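# Lock backboard clips into the frame groove

## Task

Rotate each metal clip on the backboard outward so that its free end is seated in the groove along the inner wall of the frame, where it keeps the backboard in place; every clip must end up like this.

## Robot and tools

Robot: two yam_ultra arms, left_arm and right_arm, each on a mounting plate; one metal frame behind them carries both plates. A plate and its half of that frame count as part of its arm for proximity warnings. Calibrated root-link places: left_arm (+0.025, +0.305, +0.280) m, right_arm (-0.032, -0.281, +0.280) m, both nearly unrotated. Each gripper has two parallel fingers, a wrist camera and a pinch point (end_effector_position) about 1 cm behind the fingertips.

Frames: the scene frame has its origin at table-top height, midway between the nominal bases; +z is up, +x reaches out over the table, and left_arm sits on the +y side (arm names do not match image sides). Reported positions are in metres, orientations as quat_wxyz, and may be a few centimetres off, worse at long reach. In the gripper's own axes the fingers point along +z and close along y.

Row format (shared by execute_actions and move): a single flat list of 14 numbers, each in [-1, 1]: dx, dy, dz, rx, ry, rz, opening for left_arm, then those seven for right_arm. Both arms always appear even if only one moves. dx..rz are an offset, not a pose: measured from that arm's Hand target as it stands when the action begins, expressed in the Hand target's own axes. Scale: 1.0 equals 0.6 m of translation or 180 degrees of rotation; rx, ry, rz form one rotation vector. Within one action every row counts from the same starting Hand target, not from the row before; a later action starts from the new Hand target, so resending an offset moves further. Opening is absolute: +1 fully open (0.094 m), -1 closed. Sending six zeros re-requests the current Hand target.

execute_actions(actions, cameras): actions holds at most one item. Empty list = look (state plus pictures). {"rows": [...], "steps": n} runs up to 15 control steps of 1/30 s (default 15, minimum 4); one row per step, the last row repeating. {"steps": n} alone waits up to 300 steps counted from the previous result, reply time included. The result arrives 4 steps before the action ends; those kept-back steps run while you think. A refused call does nothing.

move(target, speed, blend, blocking, cameras): drives each gripper on a straight path to target, which is one 14-number row or a list of up to 15 rows, all offsets from the same starting Hand targets. speed in m/s, 0.002 to 0.5, default 0.25 (rotation limited to twice that in rad/s); blend in m rounds corners between listed targets. Total duration is capped at 10 s. Paths do not avoid obstacles or the other arm. Faster moves lag, stray and hit harder; aiming past a contact presses harder. Opening changes in later targets are applied on arrival with a pause. Result adds a move: line: done (within 10 mm and 2 degrees), off_target, moving, held or fault, plus limits such as paced (pose clipped) or held (steps withheld). done does not mean no contact. Avoid paths passing near an arm's own base: go around it.

wait(seconds 0 to 10): lets time pass; an active move carries on. stop(): brakes a running move. zoom_image(camera, region [x0,y0,x1,y1] in pixels, max 504x504) enlarges part of cam_high, cam_left_wrist or cam_right_wrist's latest image. read_manual gives licences only. finished_scene(scene) ends and grades the current scene, irreversibly; its result gives the next scene's task (scene 2).

Controller behaviour: each step the commanded pose is clipped to 100 mm and 20 degrees from the measured pose, then pursued by damped inverse kinematics. Friction and weight can leave a gripper a centimetre or more off in free air without any contact. Hand target in results is where next offsets start; if the gripper rests short, send the remaining distance. To end a push, command the target back past the gripper.

Result fields: end_effector_position/quat, Hand target, Joint positions (last value per arm is finger opening in m), Joint velocities ("within noise" means at rest), Joint torques (include gravity; joints 1 to 3 wrap at ±28 N m), grip_measured (same scale as opening; up to 1.6 mm wide when empty, narrower than the part when squeezing), grip_effort_nm (motor effort, negative closing, not a pad force). Closing about 0.05 below the touch reading gives full force (~50 to 64 N per pad); to release, command well above grip_measured.

Cameras: cam_high (fixed, overhead view), cam_left_wrist, cam_right_wrist, all 672x504; calibrations are in OpenCV convention and may be slightly off.

Avoid: dropping or releasing moving parts, slamming, hard collisions, very hard pushes, and anything leaving the table (instant failure). Collisions or squeezing between the two arms can end the scene. Holding loads, stretched arms or pushing at unreachable poses heat motors: MOTOR HOT at 75 °C, fold-and-idle fault at 90 °C, collapse at 100 °C. Occasional external tugs on held parts may occur.

Each tool is called after "Request:" by a JSON object that holds its "name" and its "arguments".

## Session

Request:
{"name": "execute_actions", "arguments": {"actions": []}}

Scene clock: 0.00 s of 6600.00 s.
left_arm: end_effector_position=(+0.1455, +0.0137, +0.3858) grip_measured=+1.000 grip_effort_nm=n/a end_effector_quat_wxyz=(+0.158, +0.448, +0.879, +0.041) | right_arm: end_effector_position=(+0.0007, -0.5750, +0.1914) grip_measured=+1.000 grip_effort_nm=n/a end_effector_quat_wxyz=(-0.028, +0.985, -0.127, -0.109)
Joint positions: left_arm=[-1.336 1.609 1.209 -1.037 -0.307 -0.391 0.094] | right_arm=[-1.3 2.105 1.031 -0.614 0.18 2.057 0.094]
Joint velocities: within noise
Joint torques (N m): no reading
Motor temperatures (°C): left_arm=[27 36 34 42 26 31 26] | right_arm=[24 33 37 40 24 26 26]
Heat: left arm: 42 °C; right arm: 40 °C.
Hand target: left_arm +0.1470, +0.0119, +0.3903; +0.164, +0.446, +0.879, +0.037 | right_arm -0.0012, -0.5733, +0.1915; -0.031, +0.985, -0.127, -0.115

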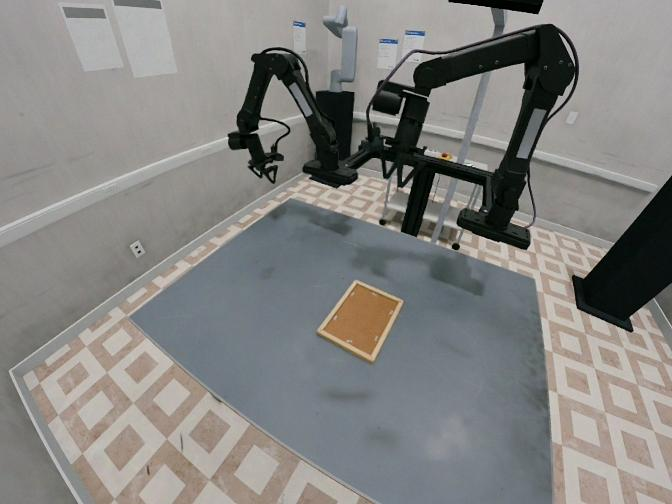

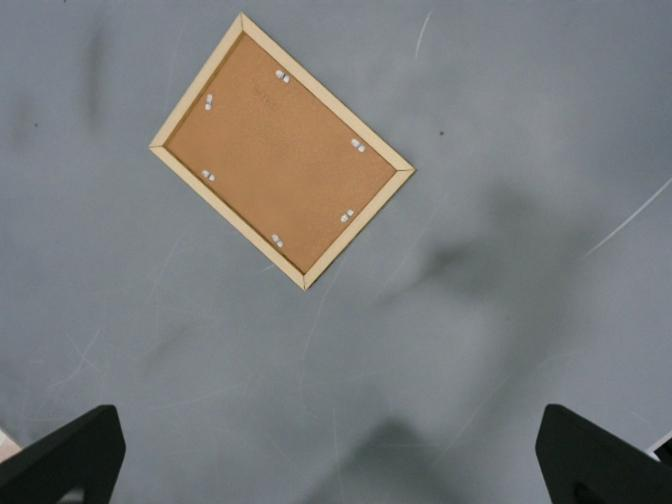

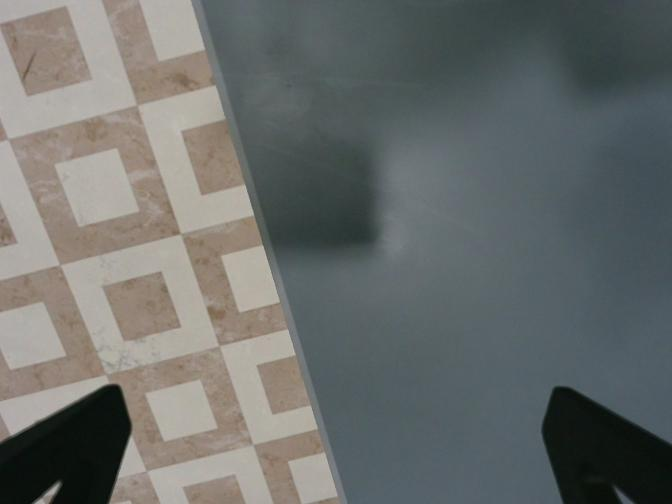

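Request:
{"name": "zoom_image", "arguments": {"camera": "cam_left_wrist", "region": [140, 0, 290, 112]}}

Request:
{"name": "zoom_image", "arguments": {"camera": "cam_left_wrist", "region": [180, 130, 330, 300]}}

Request:
{"name": "zoom_image", "arguments": {"camera": "cam_left_wrist", "region": [290, 110, 430, 250]}}

Scaled by 3.360 from the camera's 672x504 image, which has a finer 960x720 frame.

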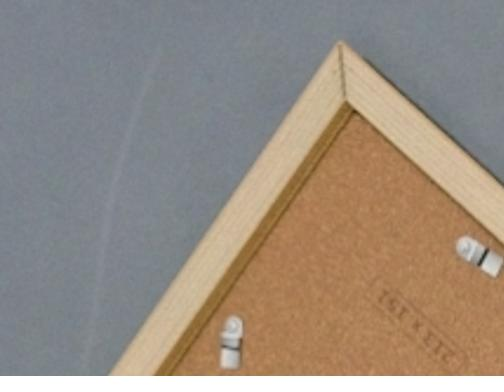

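Scaled by 2.965 from the camera's 672x504 image, which has a finer 960x720 frame.

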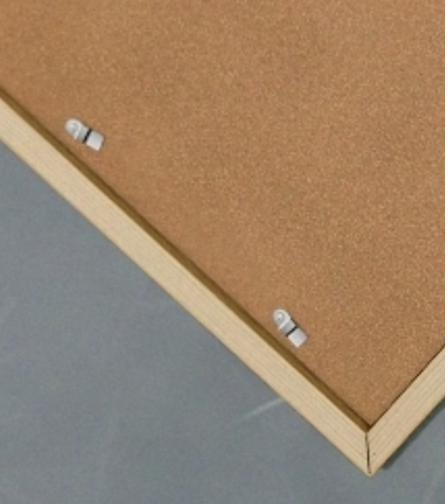

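Scaled by 3.600 from the camera's 672x504 image, which has a finer 960x720 frame.

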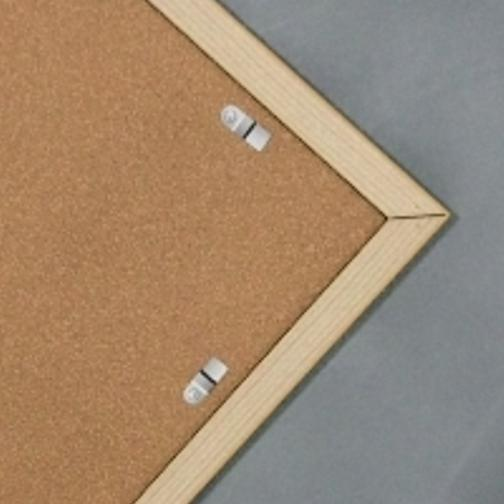

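Request:
{"name": "move", "arguments": {"target": [-0.0673,0.2223,0.4035,0.0278,0.1075,-0.2763,-1,0,0,0,0,0,0,1], "speed": 0.2}}

Scene clock: 5.77 s of 6600.00 s.
left_arm: end_effector_position=(+0.3479, +0.0438, +0.2008) grip_measured=-0.986 grip_effort_nm=-0.701 end_effector_quat_wxyz=(+0.003, +0.034, +0.999, +0.001) | right_arm: end_effector_position=(+0.0007, -0.5750, +0.1914) grip_measured=+1.000 grip_effort_nm=-0.042 end_effector_quat_wxyz=(-0.028, +0.985, -0.127, -0.109)
Joint positions: left_arm=[-0.667 2.341 1.521 -0.748 -0.019 -0.619 0.001] | right_arm=[-1.3 2.105 1.031 -0.614 0.18 2.057 0.094]
Joint velocities: within noise
Joint torques (N m): left_arm=[-0.28 -10.73 6.61 0.1 0.05 -0.11] | right_arm=[-0.12 -9.01 4.38 -0.14 0.23 0]
Motor temperatures (°C): left_arm=[27 36 34 41 26 31 26] | right_arm=[24 35 37 39 24 26 26]
Heat: left arm: 41 °C; right arm: 39 °C.
Hand target: left_arm +0.3500, +0.0403, +0.2005; +0.000, +0.030, +1.000, +0.000 | right_arm -0.0012, -0.5733, +0.1915; -0.031, +0.985, -0.127, -0.115
Off the commanded pose: left_arm 0.004 m, 0 deg | right_arm 0.003 m, 1 deg.
Kept back: nothing.
move: done
camera_calibration:
cam_left_wrist: T_world_to_cam=[[-0.0651257, -0.997868, 0.00436041, 0.066407], [-0.911241, 0.0612518, 0.407293, 0.275156], [-0.406692, 0.0225519, -0.913287, 0.407434], [0, 0, 0, 1]] pos_world=[0.420758, 0.0402232, 0.259746]

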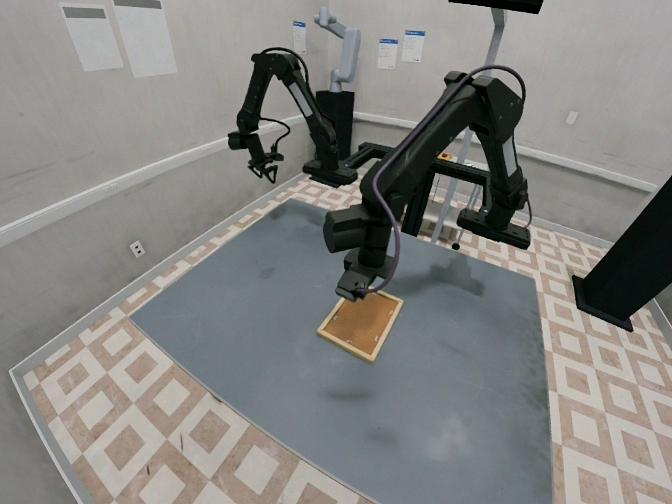

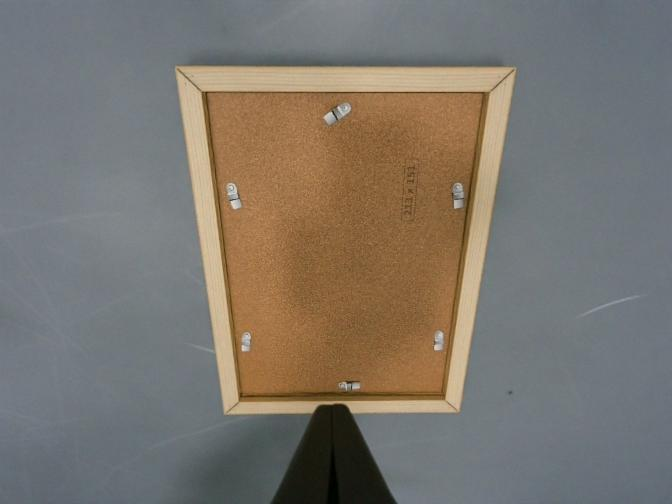

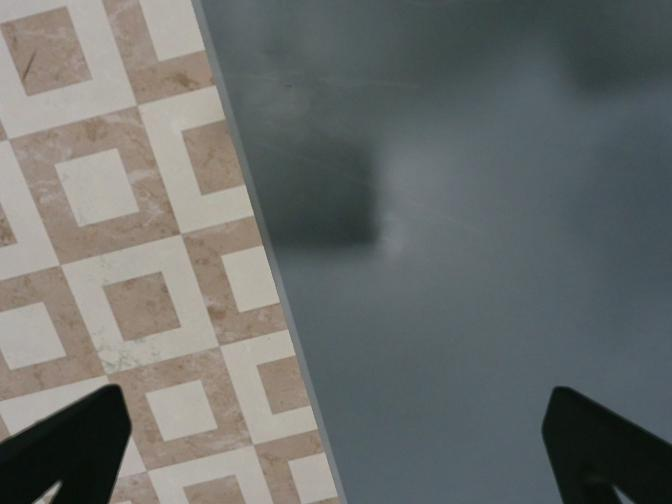

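Request:
{"name": "zoom_image", "arguments": {"camera": "cam_left_wrist", "region": [290, 80, 390, 155]}}

Request:
{"name": "zoom_image", "arguments": {"camera": "cam_left_wrist", "region": [190, 155, 290, 230]}}

Request:
{"name": "zoom_image", "arguments": {"camera": "cam_left_wrist", "region": [410, 155, 510, 230]}}

Request:
{"name": "zoom_image", "arguments": {"camera": "cam_left_wrist", "region": [205, 310, 305, 385]}}

Request:
{"name": "zoom_image", "arguments": {"camera": "cam_left_wrist", "region": [390, 310, 490, 385]}}

Request:
{"name": "zoom_image", "arguments": {"camera": "cam_left_wrist", "region": [300, 345, 400, 420]}}

Scaled by 5.040 from the camera's 672x504 image, which has a finer 960x720 frame.

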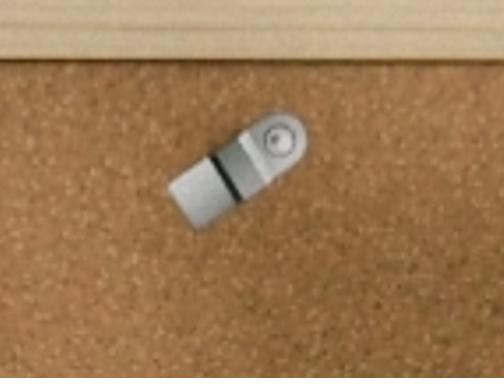

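Scaled by 5.040 from the camera's 672x504 image, which has a finer 960x720 frame.

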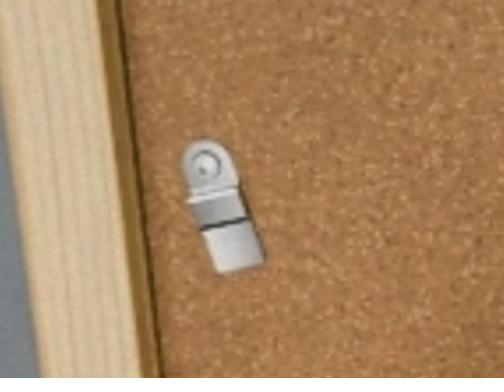

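Scaled by 5.040 from the camera's 672x504 image, which has a finer 960x720 frame.

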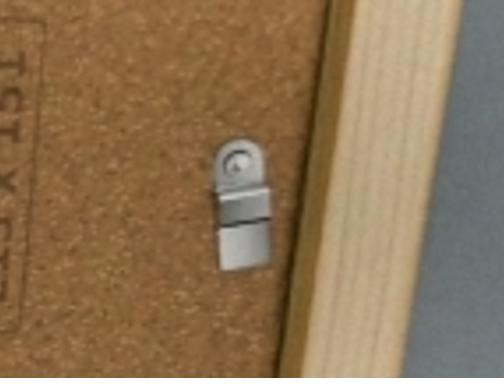

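Scaled by 5.040 from the camera's 672x504 image, which has a finer 960x720 frame.

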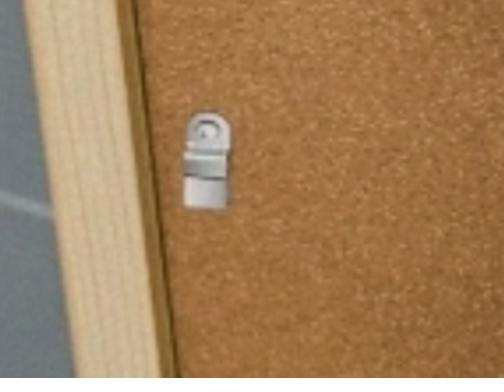

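Scaled by 5.040 from the camera's 672x504 image, which has a finer 960x720 frame.

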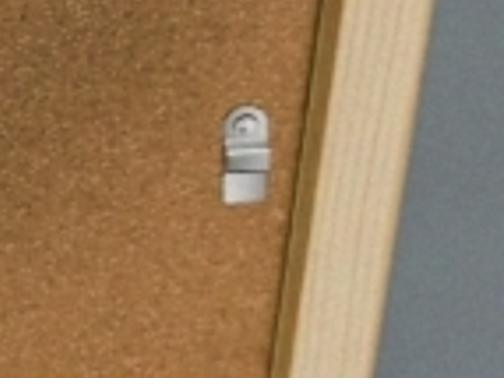

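Scaled by 5.040 from the camera's 672x504 image, which has a finer 960x720 frame.

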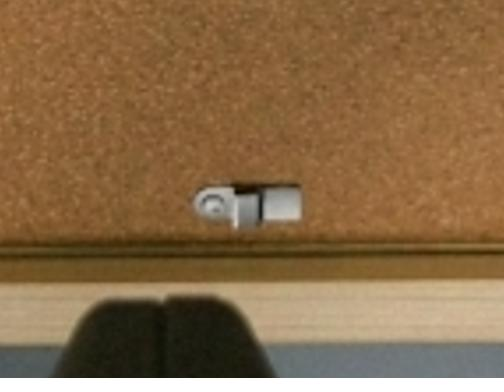

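Request:
{"name": "move", "arguments": {"target": [0.1977,0.0857,0.26,0,0,0,-1,0,0,0,0,0,0,1], "speed": 0.15}}

Request:
{"name": "zoom_image", "arguments": {"camera": "cam_left_wrist", "region": [200, 250, 500, 475]}}

Scene clock: 16.17 s of 6600.00 s.
left_arm: end_effector_position=(+0.2373, +0.0989, +0.0476) grip_measured=-0.986 grip_effort_nm=-0.696 end_effector_quat_wxyz=(+0.001, +0.032, +0.999, +0.001) | right_arm: end_effector_position=(+0.0007, -0.5750, +0.1914) grip_measured=+1.000 grip_effort_nm=-0.042 end_effector_quat_wxyz=(-0.028, +0.985, -0.127, -0.109)
Joint positions: left_arm=[-0.751 2.565 0.973 0.021 -0.016 -0.707 0.001] | right_arm=[-1.3 2.105 1.031 -0.614 0.18 2.057 0.094]
Joint velocities: within noise
Joint torques (N m): left_arm=[-0.53 -8.72 1.2 0.31 0.02 -0.11] | right_arm=[-0.02 -9.05 4.33 -0.21 0.21 -0.01]
Motor temperatures (°C): left_arm=[27 39 35 41 25 30 26] | right_arm=[24 38 37 39 24 26 26]
Heat: left arm: 41 °C; right arm: 39 °C.
Hand target: left_arm +0.2348, +0.0988, +0.0444; +0.000, +0.031, +1.000, +0.000 | right_arm -0.0012, -0.5733, +0.1915; -0.031, +0.985, -0.127, -0.115
Off the commanded pose: left_arm 0.004 m, 0 deg | right_arm 0.003 m, 1 deg.
Kept back: nothing.
move: done
camera_calibration:
cam_left_wrist: T_world_to_cam=[[-0.060964, -0.998124, 0.00568983, 0.113768], [-0.910023, 0.0579229, 0.41049, 0.23326], [-0.41005, 0.0198472, -0.911847, 0.222314], [0, 0, 0, 1]] pos_world=[0.310368, 0.0956315, 0.106318]

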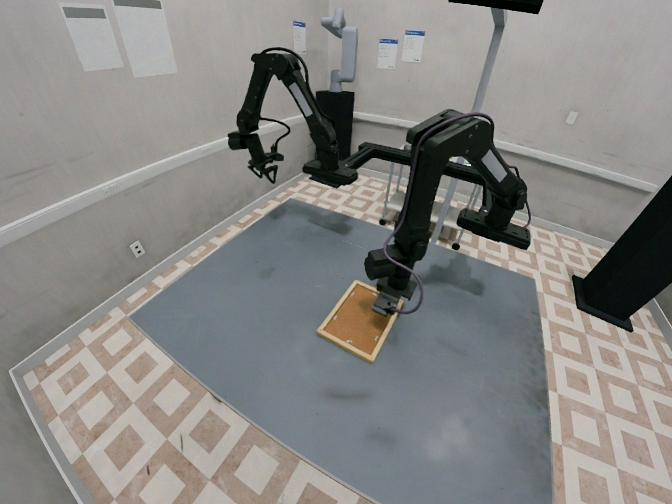

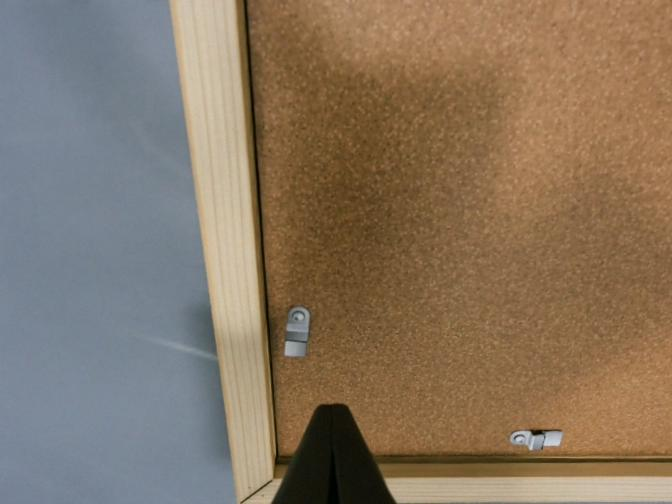

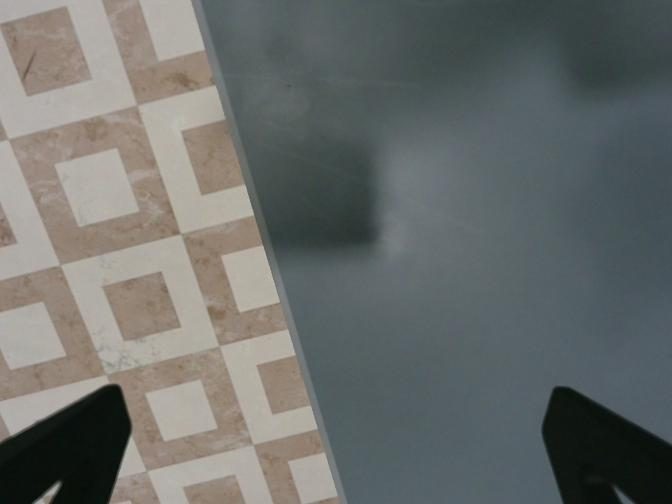

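Scaled by 1.680 from the camera's 672x504 image, which has a finer 960x720 frame.

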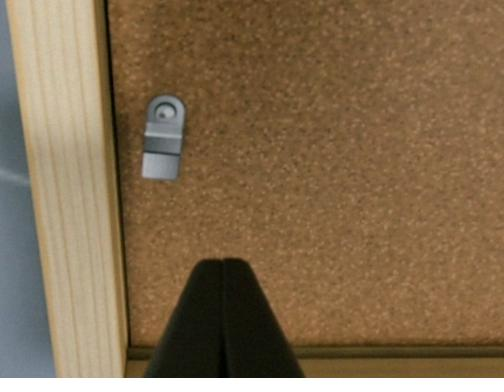

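Request:
{"name": "move", "arguments": {"target": [0,0,0.03,0,0,0,-1,0,0,0,0,0,0,1], "speed": 0.05, "cameras": ["cam_left_wrist"]}}

Request:
{"name": "zoom_image", "arguments": {"camera": "cam_left_wrist", "region": [200, 250, 500, 475]}}

Scene clock: 17.33 s of 6600.00 s.
left_arm: end_effector_position=(+0.2346, +0.1012, +0.0306) grip_measured=-0.986 grip_effort_nm=-0.701 end_effector_quat_wxyz=(-0.001, +0.032, +0.999, +0.003) | right_arm: end_effector_position=(+0.0007, -0.5750, +0.1914) grip_measured=+1.000 grip_effort_nm=-0.037 end_effector_quat_wxyz=(-0.028, +0.985, -0.127, -0.109)
Joint positions: left_arm=[-0.751 2.63 0.993 0.061 -0.016 -0.708 0.001] | right_arm=[-1.3 2.105 1.031 -0.614 0.18 2.057 0.094]
Joint velocities: within noise
Joint torques (N m): left_arm=[-0.43 -8.27 1.89 0.3 0.02 -0.1] | right_arm=[-0.13 -9.13 4.44 -0.19 0.17 -0.03]
Motor temperatures (°C): left_arm=[27 39 35 41 25 30 26] | right_arm=[24 38 37 39 24 26 26]
Heat: left arm: 41 °C; right arm: 39 °C.
Hand target: left_arm +0.2349, +0.0988, +0.0265; +0.000, +0.031, +1.000, +0.000 | right_arm -0.0012, -0.5733, +0.1915; -0.031, +0.985, -0.127, -0.115
Off the commanded pose: left_arm 0.005 m, 0 deg | right_arm 0.003 m, 1 deg.
Kept back: nothing.
move: done
camera_calibration:
cam_left_wrist: T_world_to_cam=[[-0.0606414, -0.998157, 0.00220737, 0.116034], [-0.908462, 0.0561081, 0.414183, 0.237326], [-0.413544, 0.0231113, -0.910191, 0.206146], [0, 0, 0, 1]] pos_world=[0.307889, 0.0977395, 0.0890797]
Images, in order (width x height): cam_left_wrist 672x504.

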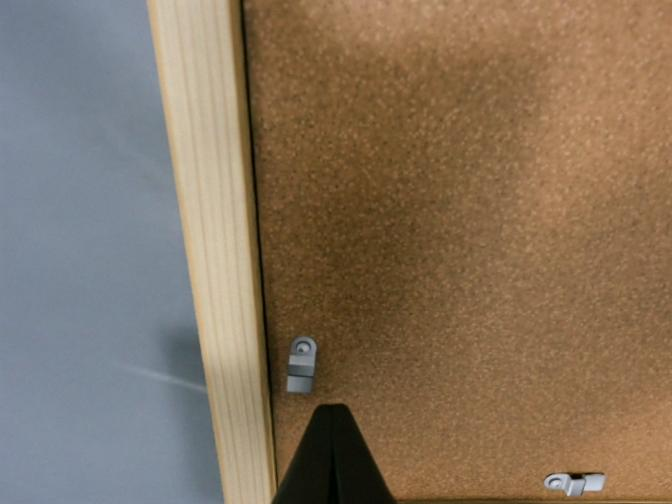

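Scaled by 1.680 from the camera's 672x504 image, which has a finer 960x720 frame.

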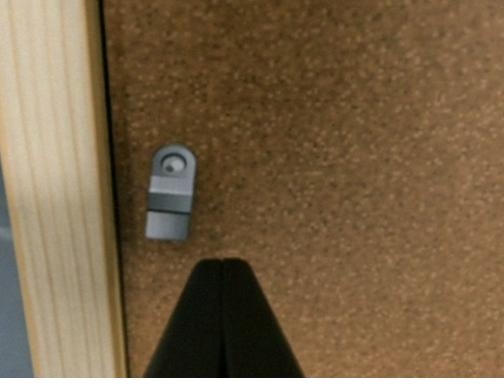

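Request:
{"name": "move", "arguments": {"target": [0,-0.006,0.008,0,0,0,-1,0,0,0,0,0,0,1], "speed": 0.03, "cameras": ["cam_left_wrist"]}}

Request:
{"name": "zoom_image", "arguments": {"camera": "cam_left_wrist", "region": [240, 330, 440, 480]}}

Scene clock: 18.37 s of 6600.00 s.
left_arm: end_effector_position=(+0.2350, +0.0978, +0.0261) grip_measured=-0.986 grip_effort_nm=-0.706 end_effector_quat_wxyz=(-0.001, +0.031, +1.000, +0.002) | right_arm: end_effector_position=(+0.0007, -0.5750, +0.1914) grip_measured=+1.000 grip_effort_nm=-0.032 end_effector_quat_wxyz=(-0.028, +0.985, -0.127, -0.109)
Joint positions: left_arm=[-0.758 2.649 1.012 0.062 -0.016 -0.715 0.001] | right_arm=[-1.3 2.105 1.031 -0.614 0.18 2.057 0.094]
Joint velocities: within noise
Joint torques (N m): left_arm=[-0.64 -8.27 1.92 0.3 0.02 -0.12] | right_arm=[-0.09 -8.92 4.31 -0.18 0.2 -0.01]
Motor temperatures (°C): left_arm=[27 39 35 41 25 30 26] | right_arm=[24 38 37 39 24 26 26]
Heat: left arm: 41 °C; right arm: 39 °C.
Hand target: left_arm +0.2346, +0.0952, +0.0217; +0.000, +0.030, +1.000, +0.000 | right_arm -0.0012, -0.5733, +0.1915; -0.031, +0.985, -0.127, -0.115
Off the commanded pose: left_arm 0.005 m, 0 deg | right_arm 0.003 m, 1 deg.
Kept back: nothing.
move: done
camera_calibration:
cam_left_wrist: T_world_to_cam=[[-0.059866, -0.998202, 0.00300364, 0.112513], [-0.908888, 0.0557531, 0.413298, 0.239958], [-0.412722, 0.0220125, -0.910591, 0.202253], [0, 0, 0, 1]] pos_world=[0.308304, 0.0944805, 0.0846579]
Images, in order (width x height): cam_left_wrist 672x504.

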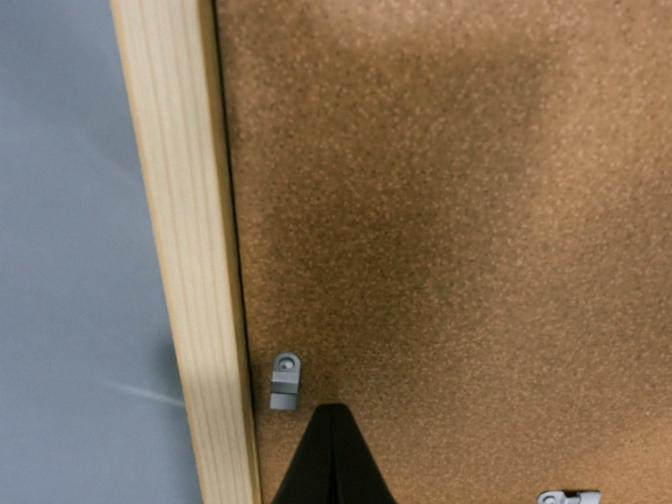

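Scaled by 2.520 from the camera's 672x504 image, which has a finer 960x720 frame.

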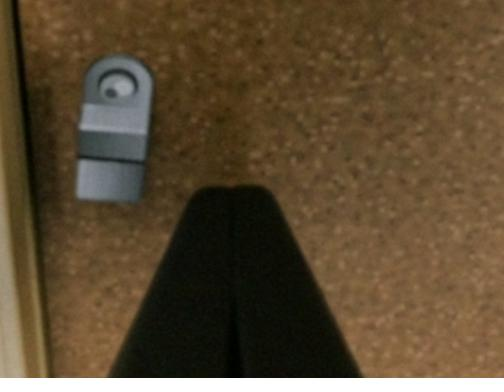

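Request:
{"name": "move", "arguments": {"target": [0,0,0.005,0,0,0,-1,0,0,0,0,0,0,1], "speed": 0.03, "cameras": []}}

Request:
{"name": "move", "arguments": {"target": [0,0,0.003,0,0,0,-1,0,0,0,0,0,0,1], "speed": 0.02, "cameras": ["cam_left_wrist"]}}

Request:
{"name": "zoom_image", "arguments": {"camera": "cam_left_wrist", "region": [240, 330, 440, 480]}}

Scene clock: 19.47 s of 6600.00 s.
left_arm: end_effector_position=(+0.2352, +0.0976, +0.0230) grip_measured=-0.986 grip_effort_nm=-0.701 end_effector_quat_wxyz=(+0.000, +0.031, +1.000, +0.002) | right_arm: end_effector_position=(+0.0007, -0.5750, +0.1914) grip_measured=+1.000 grip_effort_nm=-0.032 end_effector_quat_wxyz=(-0.028, +0.985, -0.127, -0.109)
Joint positions: left_arm=[-0.758 2.662 1.02 0.068 -0.016 -0.716 0.001] | right_arm=[-1.3 2.105 1.031 -0.614 0.18 2.057 0.094]
Joint velocities: within noise
Joint torques (N m): left_arm=[-0.61 -8.35 1.83 0.3 0.02 -0.11] | right_arm=[-0.06 -8.99 4.31 -0.22 0.18 0.02]
Motor temperatures (°C): left_arm=[27 39 35 41 25 30 26] | right_arm=[24 38 37 39 24 26 26]
Heat: left arm: 41 °C; right arm: 39 °C.
Hand target: left_arm +0.2346, +0.0952, +0.0186; +0.000, +0.030, +1.000, +0.000 | right_arm -0.0012, -0.5733, +0.1915; -0.031, +0.985, -0.127, -0.115
Off the commanded pose: left_arm 0.005 m, 0 deg | right_arm 0.003 m, 1 deg.
Kept back: nothing.
move: done
No camera images: "cameras" was empty.

Scene clock: 20.17 s of 6600.00 s.
left_arm: end_effector_position=(+0.2342, +0.0986, +0.0214) grip_measured=-0.986 grip_effort_nm=-0.706 end_effector_quat_wxyz=(-0.002, +0.031, +1.000, +0.003) | right_arm: end_effector_position=(+0.0007, -0.5750, +0.1914) grip_measured=+1.000 grip_effort_nm=-0.032 end_effector_quat_wxyz=(-0.028, +0.985, -0.127, -0.109)
Joint positions: left_arm=[-0.758 2.668 1.02 0.071 -0.016 -0.716 0.001] | right_arm=[-1.3 2.105 1.031 -0.614 0.18 2.057 0.094]
Joint velocities: within noise
Joint torques (N m): left_arm=[-0.62 -8.24 2.09 0.31 0.02 -0.11] | right_arm=[-0.06 -8.92 4.4 -0.19 0.17 -0.01]
Motor temperatures (°C): left_arm=[27 39 35 41 25 30 26] | right_arm=[24 38 37 38 24 26 26]
Heat: left arm: 41 °C; right arm: 38 °C.
Hand target: left_arm +0.2346, +0.0952, +0.0168; +0.000, +0.030, +1.000, +0.000 | right_arm -0.0012, -0.5733, +0.1915; -0.031, +0.985, -0.127, -0.115
Off the commanded pose: left_arm 0.006 m, 0 deg | right_arm 0.003 m, 1 deg.
Kept back: nothing.
move: done
camera_calibration:
cam_left_wrist: T_world_to_cam=[[-0.059137, -0.998249, 0.00124416, 0.113119], [-0.908141, 0.0543163, 0.415125, 0.241005], [-0.414466, 0.0234194, -0.909764, 0.197805], [0, 0, 0, 1]] pos_world=[0.30754, 0.0951979, 0.0797679]
Images, in order (width x height): cam_left_wrist 672x504.

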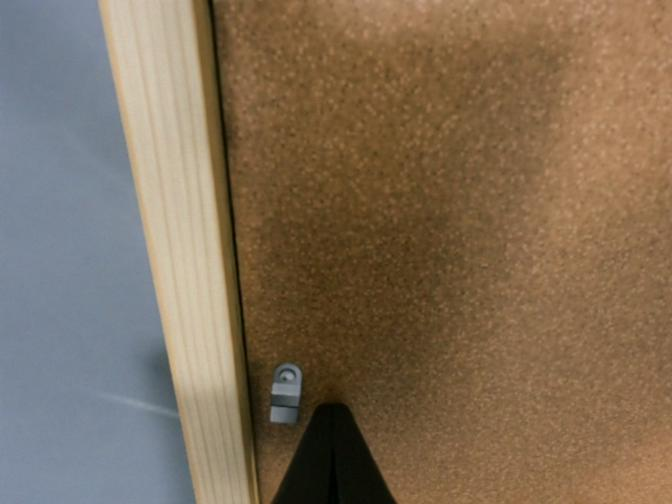

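Scaled by 2.520 from the camera's 672x504 image, which has a finer 960x720 frame.

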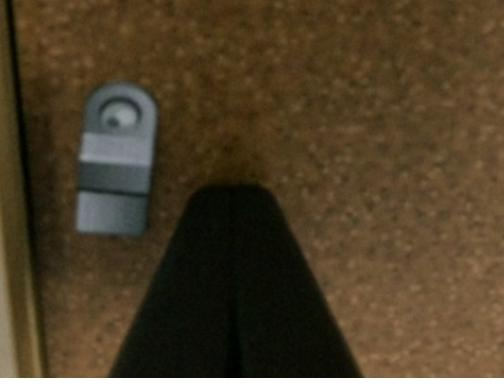

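Request:
{"name": "move", "arguments": {"target": [0,0,0.003,0,0,0,-1,0,0,0,0,0,0,1], "speed": 0.02, "cameras": ["cam_left_wrist"]}}

Request:
{"name": "zoom_image", "arguments": {"camera": "cam_left_wrist", "region": [240, 330, 440, 480]}}

Scene clock: 21.10 s of 6600.00 s.
left_arm: end_effector_position=(+0.2347, +0.0981, +0.0214) grip_measured=-0.986 grip_effort_nm=-0.706 end_effector_quat_wxyz=(-0.001, +0.031, +1.000, +0.003) | right_arm: end_effector_position=(+0.0007, -0.5750, +0.1914) grip_measured=+1.000 grip_effort_nm=-0.037 end_effector_quat_wxyz=(-0.028, +0.985, -0.127, -0.109)
Joint positions: left_arm=[-0.758 2.668 1.021 0.071 -0.016 -0.716 0.001] | right_arm=[-1.3 2.105 1.031 -0.614 0.18 2.057 0.094]
Joint velocities: within noise
Joint torques (N m): left_arm=[-0.62 -7.69 2.25 0.33 0.01 -0.11] | right_arm=[-0.02 -9.03 4.44 -0.19 0.19 0.04]
Motor temperatures (°C): left_arm=[27 39 35 41 25 30 26] | right_arm=[24 39 37 38 24 26 26]
Heat: left arm: 41 °C; right arm: 39 °C.
Hand target: left_arm +0.2347, +0.0951, +0.0151; +0.000, +0.030, +1.000, +0.000 | right_arm -0.0012, -0.5733, +0.1915; -0.031, +0.985, -0.127, -0.115
Off the commanded pose: left_arm 0.007 m, 0 deg | right_arm 0.003 m, 1 deg.
Kept back: nothing.
move: done
camera_calibration:
cam_left_wrist: T_world_to_cam=[[-0.059118, -0.998248, 0.00224897, 0.112625], [-0.908593, 0.0547413, 0.414079, 0.241596], [-0.413477, 0.0224361, -0.910238, 0.19786], [0, 0, 0, 1]] pos_world=[0.307982, 0.0947631, 0.0798062]
Images, in order (width x height): cam_left_wrist 672x504.

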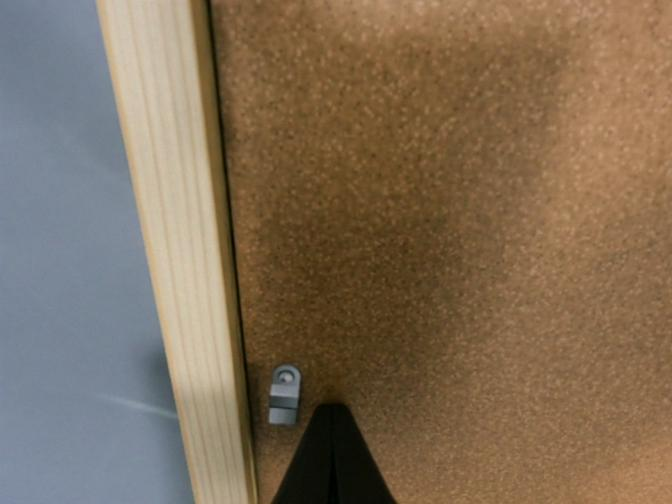

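Scaled by 2.520 from the camera's 672x504 image, which has a finer 960x720 frame.

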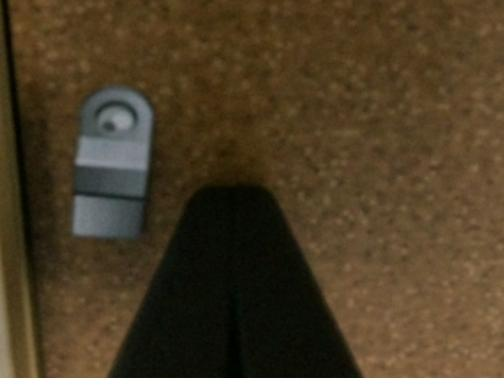

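Request:
{"name": "move", "arguments": {"target": [[0,0,-0.0055,0,0,0,-1,0,0,0,0,0,0,1],[0,0.019,-0.0055,0,0,0,-1,0,0,0,0,0,0,1]], "speed": 0.03, "cameras": ["cam_left_wrist"]}}

Request:
{"name": "zoom_image", "arguments": {"camera": "cam_left_wrist", "region": [240, 330, 440, 480]}}

Scene clock: 22.33 s of 6600.00 s.
left_arm: end_effector_position=(+0.2349, +0.0999, +0.0208) grip_measured=-0.986 grip_effort_nm=-0.706 end_effector_quat_wxyz=(-0.003, +0.031, +1.000, -0.005) | right_arm: end_effector_position=(+0.0007, -0.5750, +0.1914) grip_measured=+1.000 grip_effort_nm=-0.032 end_effector_quat_wxyz=(-0.028, +0.985, -0.127, -0.109)
Joint positions: left_arm=[-0.744 2.668 1.009 0.091 -0.002 -0.703 0.001] | right_arm=[-1.3 2.105 1.031 -0.614 0.18 2.057 0.094]
Joint velocities: within noise
Joint torques (N m): left_arm=[0.58 -9.14 0.28 0.34 -0.14 0.01] | right_arm=[-0.14 -9.16 4.3 -0.16 0.21 -0.02]
Motor temperatures (°C): left_arm=[27 39 35 40 25 30 26] | right_arm=[24 39 37 38 24 26 26]
Heat: left arm: 40 °C; right arm: 39 °C.
Hand target: left_arm +0.2353, +0.1065, +0.0183; +0.000, +0.031, +1.000, +0.000 | right_arm -0.0012, -0.5733, +0.1915; -0.031, +0.985, -0.127, -0.115
Off the commanded pose: left_arm 0.007 m, 1 deg | right_arm 0.003 m, 1 deg.
Kept back: nothing.
move: done
camera_calibration:
cam_left_wrist: T_world_to_cam=[[-0.0585715, -0.998119, 0.018096, 0.114012], [-0.906879, 0.0607773, 0.416984, 0.240903], [-0.4173, 0.00801252, -0.908733, 0.199758], [0, 0, 0, 1]] pos_world=[0.308507, 0.0975552, 0.079011]
Images, in order (width x height): cam_left_wrist 672x504.

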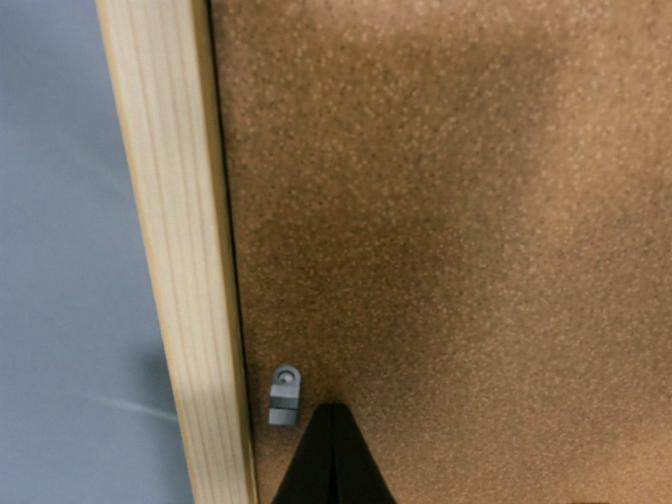

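Scaled by 2.520 from the camera's 672x504 image, which has a finer 960x720 frame.

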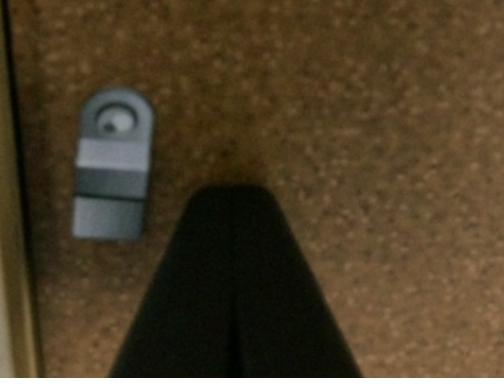

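Request:
{"name": "move", "arguments": {"target": [0,0,-0.006,0,0,0,-1,0,0,0,0,0,0,1], "speed": 0.03, "cameras": ["cam_left_wrist"]}}

Request:
{"name": "zoom_image", "arguments": {"camera": "cam_left_wrist", "region": [240, 330, 440, 480]}}

Scene clock: 23.27 s of 6600.00 s.
left_arm: end_effector_position=(+0.2350, +0.0999, +0.0210) grip_measured=-0.986 grip_effort_nm=-0.701 end_effector_quat_wxyz=(-0.001, +0.032, +0.999, -0.007) | right_arm: end_effector_position=(+0.0007, -0.5750, +0.1914) grip_measured=+1.000 grip_effort_nm=-0.046 end_effector_quat_wxyz=(-0.028, +0.985, -0.127, -0.109)
Joint positions: left_arm=[-0.744 2.667 1.003 0.101 -0.002 -0.701 0.001] | right_arm=[-1.3 2.105 1.031 -0.614 0.18 2.057 0.094]
Joint velocities: within noise
Joint torques (N m): left_arm=[0.61 -10.22 0.17 0.22 -0.13 0.02] | right_arm=[0.05 -9.01 4.46 -0.17 0.17 0.02]
Motor temperatures (°C): left_arm=[27 39 34 40 25 30 26] | right_arm=[24 39 37 38 24 26 26]
Heat: left arm: 40 °C; right arm: 39 °C.
Hand target: left_arm +0.2353, +0.1066, +0.0219; +0.000, +0.031, +1.000, +0.000 | right_arm -0.0012, -0.5733, +0.1915; -0.031, +0.985, -0.127, -0.115
Off the commanded pose: left_arm 0.007 m, 1 deg | right_arm 0.003 m, 1 deg.
Kept back: nothing.
move: done
camera_calibration:
cam_left_wrist: T_world_to_cam=[[-0.0604785, -0.997937, 0.0215616, 0.114304], [-0.908375, 0.0639792, 0.413233, 0.240997], [-0.41376, 0.00540577, -0.91037, 0.199439], [0, 0, 0, 1]] pos_world=[0.308349, 0.0975713, 0.0795112]
Images, in order (width x height): cam_left_wrist 672x504.

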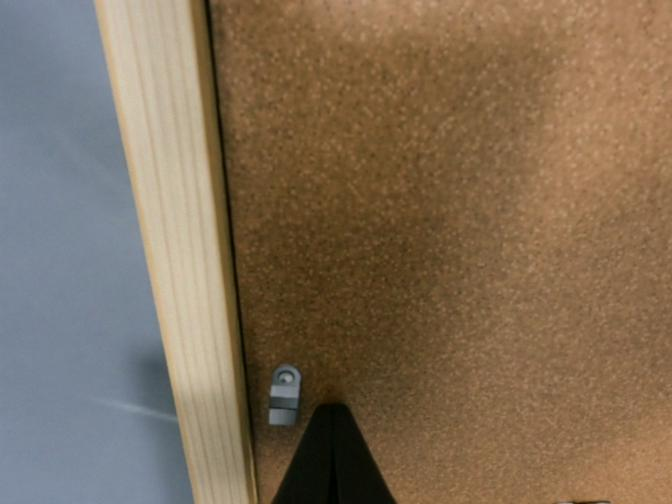

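Scaled by 2.520 from the camera's 672x504 image, which has a finer 960x720 frame.

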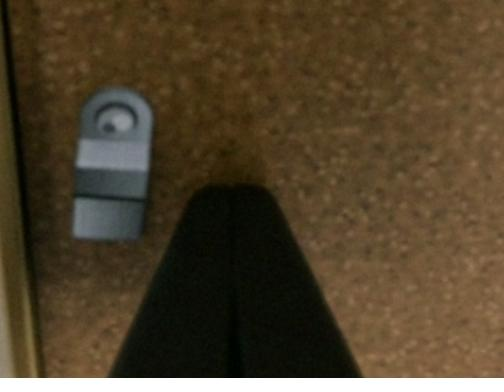

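Request:
{"name": "move", "arguments": {"target": [[0,-0.016,-0.012,0,0,0,-1,0,0,0,0,0,0,1],[0,-0.016,0.005,0,0,0,-1,0,0,0,0,0,0,1]], "speed": 0.04, "cameras": ["cam_left_wrist"]}}

Request:
{"name": "zoom_image", "arguments": {"camera": "cam_left_wrist", "region": [240, 330, 440, 480]}}

Scene clock: 24.40 s of 6600.00 s.
left_arm: end_effector_position=(+0.2355, +0.0959, +0.0221) grip_measured=-0.986 grip_effort_nm=-0.701 end_effector_quat_wxyz=(+0.000, +0.032, +0.999, -0.006) | right_arm: end_effector_position=(+0.0007, -0.5750, +0.1914) grip_measured=+1.000 grip_effort_nm=-0.037 end_effector_quat_wxyz=(-0.028, +0.985, -0.127, -0.109)
Joint positions: left_arm=[-0.754 2.665 1.015 0.086 -0.004 -0.711 0.001] | right_arm=[-1.3 2.105 1.031 -0.614 0.18 2.057 0.094]
Joint velocities: within noise
Joint torques (N m): left_arm=[-0.57 -8.73 1.69 0.19 -0.11 -0.1] | right_arm=[-0.01 -9.09 4.37 -0.15 0.19 -0.01]
Motor temperatures (°C): left_arm=[27 40 34 40 25 30 26] | right_arm=[24 39 37 38 24 26 26]
Heat: left arm: 40 °C; right arm: 39 °C.
Hand target: left_arm +0.2347, +0.0970, +0.0189; +0.000, +0.031, +1.000, +0.000 | right_arm -0.0012, -0.5733, +0.1915; -0.031, +0.985, -0.127, -0.115
Off the commanded pose: left_arm 0.003 m, 1 deg | right_arm 0.003 m, 1 deg.
Kept back: nothing.
move: done
camera_calibration:
cam_left_wrist: T_world_to_cam=[[-0.0601109, -0.998003, 0.0194057, 0.110321], [-0.908815, 0.0627589, 0.412452, 0.24151], [-0.412846, 0.00715662, -0.910773, 0.200229], [0, 0, 0, 1]] pos_world=[0.308783, 0.0935112, 0.080611]
Images, in order (width x height): cam_left_wrist 672x504.

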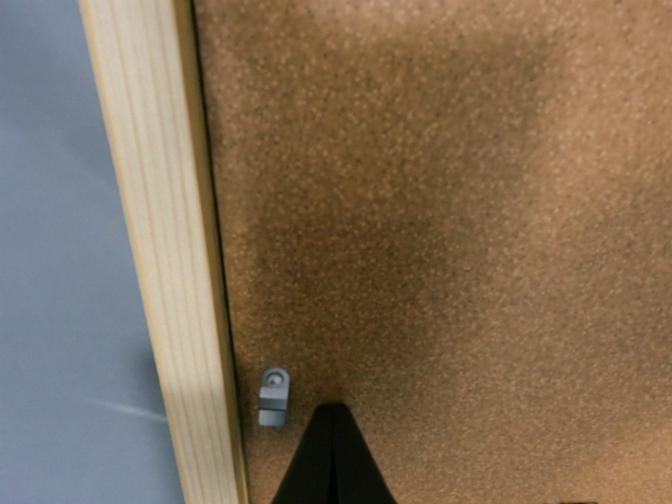

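Scaled by 2.520 from the camera's 672x504 image, which has a finer 960x720 frame.

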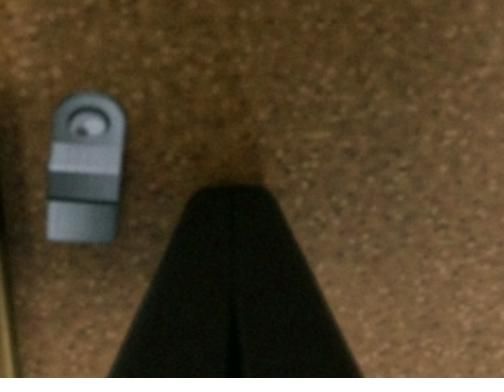

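Request:
{"name": "move", "arguments": {"target": [0,0.023,0,0,0,0,-1,0,0,0,0,0,0,1], "speed": 0.03, "cameras": ["cam_left_wrist"]}}

Request:
{"name": "zoom_image", "arguments": {"camera": "cam_left_wrist", "region": [240, 330, 440, 480]}}

Scene clock: 25.33 s of 6600.00 s.
left_arm: end_effector_position=(+0.2357, +0.1046, +0.0212) grip_measured=-0.986 grip_effort_nm=-0.696 end_effector_quat_wxyz=(-0.002, +0.030, +1.000, -0.006) | right_arm: end_effector_position=(+0.0007, -0.5750, +0.1914) grip_measured=+1.000 grip_effort_nm=-0.042 end_effector_quat_wxyz=(-0.028, +0.985, -0.127, -0.109)
Joint positions: left_arm=[-0.731 2.665 0.995 0.105 -0.002 -0.692 0.001] | right_arm=[-1.3 2.105 1.031 -0.614 0.18 2.057 0.094]
Joint velocities: within noise
Joint torques (N m): left_arm=[0.47 -9.09 0.38 0.31 -0.12 0.01] | right_arm=[-0.24 -9.22 4.21 -0.21 0.19 -0.04]
Motor temperatures (°C): left_arm=[27 40 34 40 25 30 26] | right_arm=[24 39 37 38 24 26 26]
Heat: left arm: 40 °C; right arm: 39 °C.
Hand target: left_arm +0.2355, +0.1108, +0.0189; +0.000, +0.031, +1.000, +0.000 | right_arm -0.0012, -0.5733, +0.1915; -0.031, +0.985, -0.127, -0.115
Off the commanded pose: left_arm 0.007 m, 1 deg | right_arm 0.003 m, 1 deg.
Kept back: nothing.
move: done
camera_calibration:
cam_left_wrist: T_world_to_cam=[[-0.0562869, -0.998224, 0.0195031, 0.118127], [-0.907707, 0.0592988, 0.415393, 0.241566], [-0.415812, 0.00567809, -0.909433, 0.20027], [0, 0, 0, 1]] pos_world=[0.309195, 0.102456, 0.0794834]
Images, in order (width x height): cam_left_wrist 672x504.

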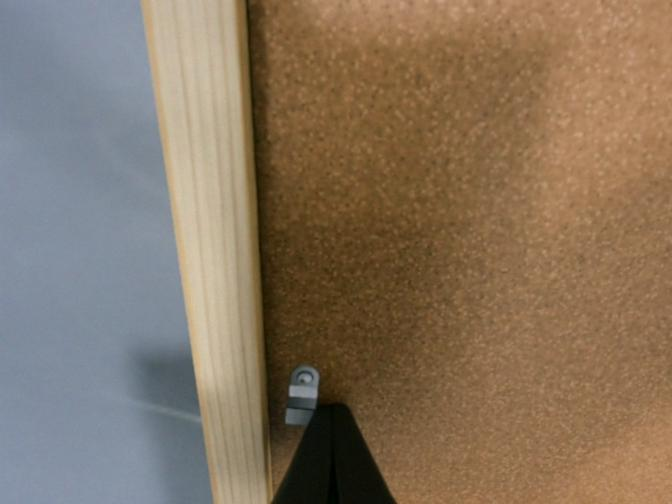

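Scaled by 2.520 from the camera's 672x504 image, which has a finer 960x720 frame.

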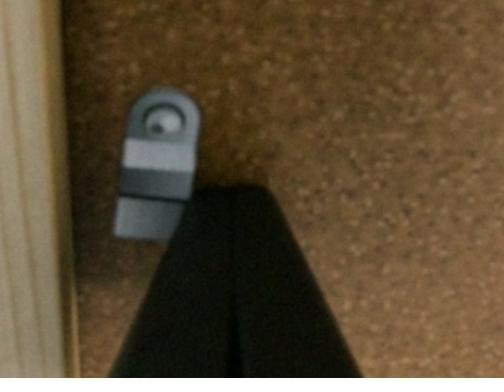

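Request:
{"name": "move", "arguments": {"target": [[0,0,-0.012,0,0,0,-1,0,0,0,0,0,0,1],[0,0.012,-0.006,0,0,0,-1,0,0,0,0,0,0,1]], "speed": 0.03, "cameras": ["cam_left_wrist"]}}

Request:
{"name": "zoom_image", "arguments": {"camera": "cam_left_wrist", "region": [240, 330, 440, 480]}}

Scene clock: 26.37 s of 6600.00 s.
left_arm: end_effector_position=(+0.2342, +0.1105, +0.0210) grip_measured=-0.986 grip_effort_nm=-0.701 end_effector_quat_wxyz=(-0.004, +0.031, +0.999, -0.010) | right_arm: end_effector_position=(+0.0007, -0.5750, +0.1914) grip_measured=+1.000 grip_effort_nm=-0.042 end_effector_quat_wxyz=(-0.028, +0.985, -0.127, -0.109)
Joint positions: left_arm=[-0.714 2.662 0.971 0.127 0.006 -0.672 0.001] | right_arm=[-1.3 2.105 1.031 -0.614 0.18 2.057 0.094]
Joint velocities: within noise
Joint torques (N m): left_arm=[0.7 -10.26 -0.01 0.2 -0.21 0.04] | right_arm=[-0.03 -9.01 4.46 -0.18 0.15 -0.01]
Motor temperatures (°C): left_arm=[27 40 34 40 25 30 26] | right_arm=[24 39 37 38 24 26 26]
Heat: left arm: 40 °C; right arm: 39 °C.
Hand target: left_arm +0.2361, +0.1179, +0.0226; +0.000, +0.030, +1.000, +0.000 | right_arm -0.0012, -0.5733, +0.1915; -0.031, +0.985, -0.127, -0.115
Off the commanded pose: left_arm 0.008 m, 1 deg | right_arm 0.003 m, 1 deg.
Kept back: nothing.
move: done
camera_calibration:
cam_left_wrist: T_world_to_cam=[[-0.0596407, -0.997864, 0.026638, 0.124547], [-0.905761, 0.0653137, 0.418725, 0.238683], [-0.419571, 0.000845377, -0.907722, 0.200791], [0, 0, 0, 1]] pos_world=[0.307864, 0.108522, 0.079002]
Images, in order (width x height): cam_left_wrist 672x504.

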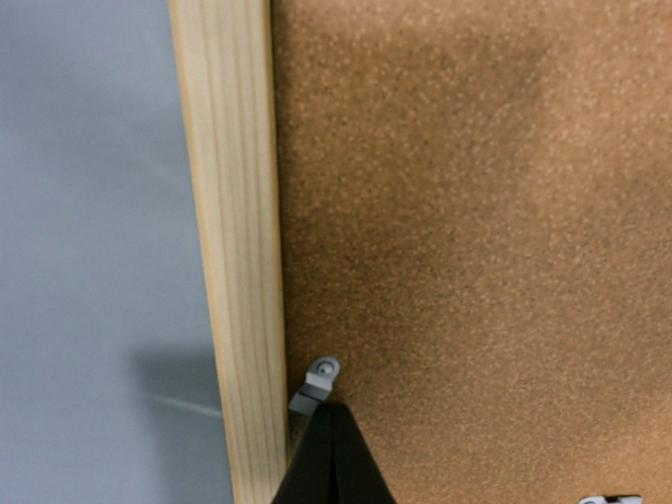

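Scaled by 2.520 from the camera's 672x504 image, which has a finer 960x720 frame.

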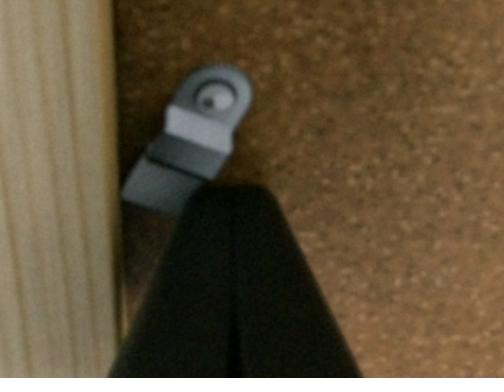

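Request:
{"name": "move", "arguments": {"target": [[0,0.002,-0.008,0,0,0,-1,0,0,0,0,0,0,1],[-0.008,0.006,-0.008,0,0,0,-1,0,0,0,0,0,0,1]], "speed": 0.03, "cameras": ["cam_left_wrist"]}}

Request:
{"name": "zoom_image", "arguments": {"camera": "cam_left_wrist", "region": [240, 330, 440, 480]}}

Scene clock: 27.50 s of 6600.00 s.
left_arm: end_effector_position=(+0.2352, +0.1189, +0.0218) grip_measured=-0.986 grip_effort_nm=-0.701 end_effector_quat_wxyz=(-0.006, +0.030, +1.000, -0.006) | right_arm: end_effector_position=(+0.0007, -0.5750, +0.1914) grip_measured=+1.000 grip_effort_nm=-0.037 end_effector_quat_wxyz=(-0.028, +0.985, -0.127, -0.109)
Joint positions: left_arm=[-0.691 2.657 0.957 0.129 0.004 -0.651 0.001] | right_arm=[-1.3 2.105 1.031 -0.614 0.18 2.057 0.094]
Joint velocities: within noise
Joint torques (N m): left_arm=[0.49 -11.47 0.72 0.06 -0.18 0.02] | right_arm=[-0.17 -9.06 4.46 -0.2 0.22 -0.02]
Motor temperatures (°C): left_arm=[27 40 34 40 25 30 26] | right_arm=[24 39 37 38 24 26 26]
Heat: left arm: 40 °C; right arm: 39 °C.
Hand target: left_arm +0.2410, +0.1212, +0.0273; +0.000, +0.031, +1.000, +0.000 | right_arm -0.0012, -0.5733, +0.1915; -0.031, +0.985, -0.127, -0.115
Off the commanded pose: left_arm 0.008 m, 1 deg | right_arm 0.003 m, 1 deg.
Kept back: nothing.
move: done
camera_calibration:
cam_left_wrist: T_world_to_cam=[[-0.0565973, -0.99819, 0.0203549, 0.132466], [-0.904333, 0.0598933, 0.422604, 0.238972], [-0.423058, 0.00551063, -0.906086, 0.202163], [0, 0, 0, 1]] pos_world=[0.309134, 0.116799, 0.0794898]
Images, in order (width x height): cam_left_wrist 672x504.

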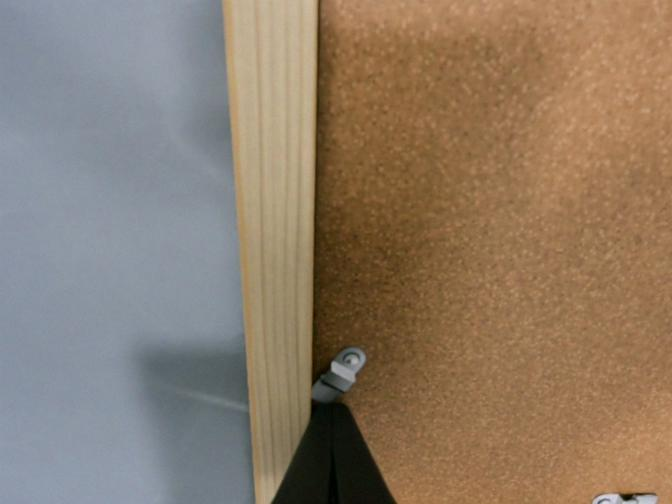

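Scaled by 2.520 from the camera's 672x504 image, which has a finer 960x720 frame.

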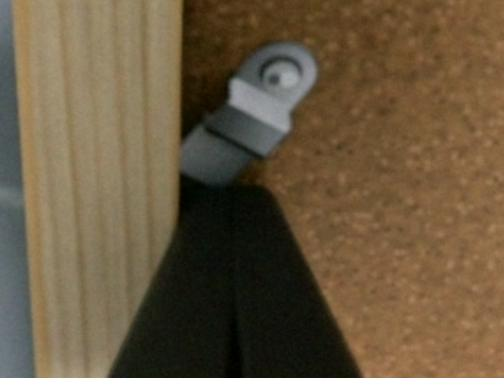

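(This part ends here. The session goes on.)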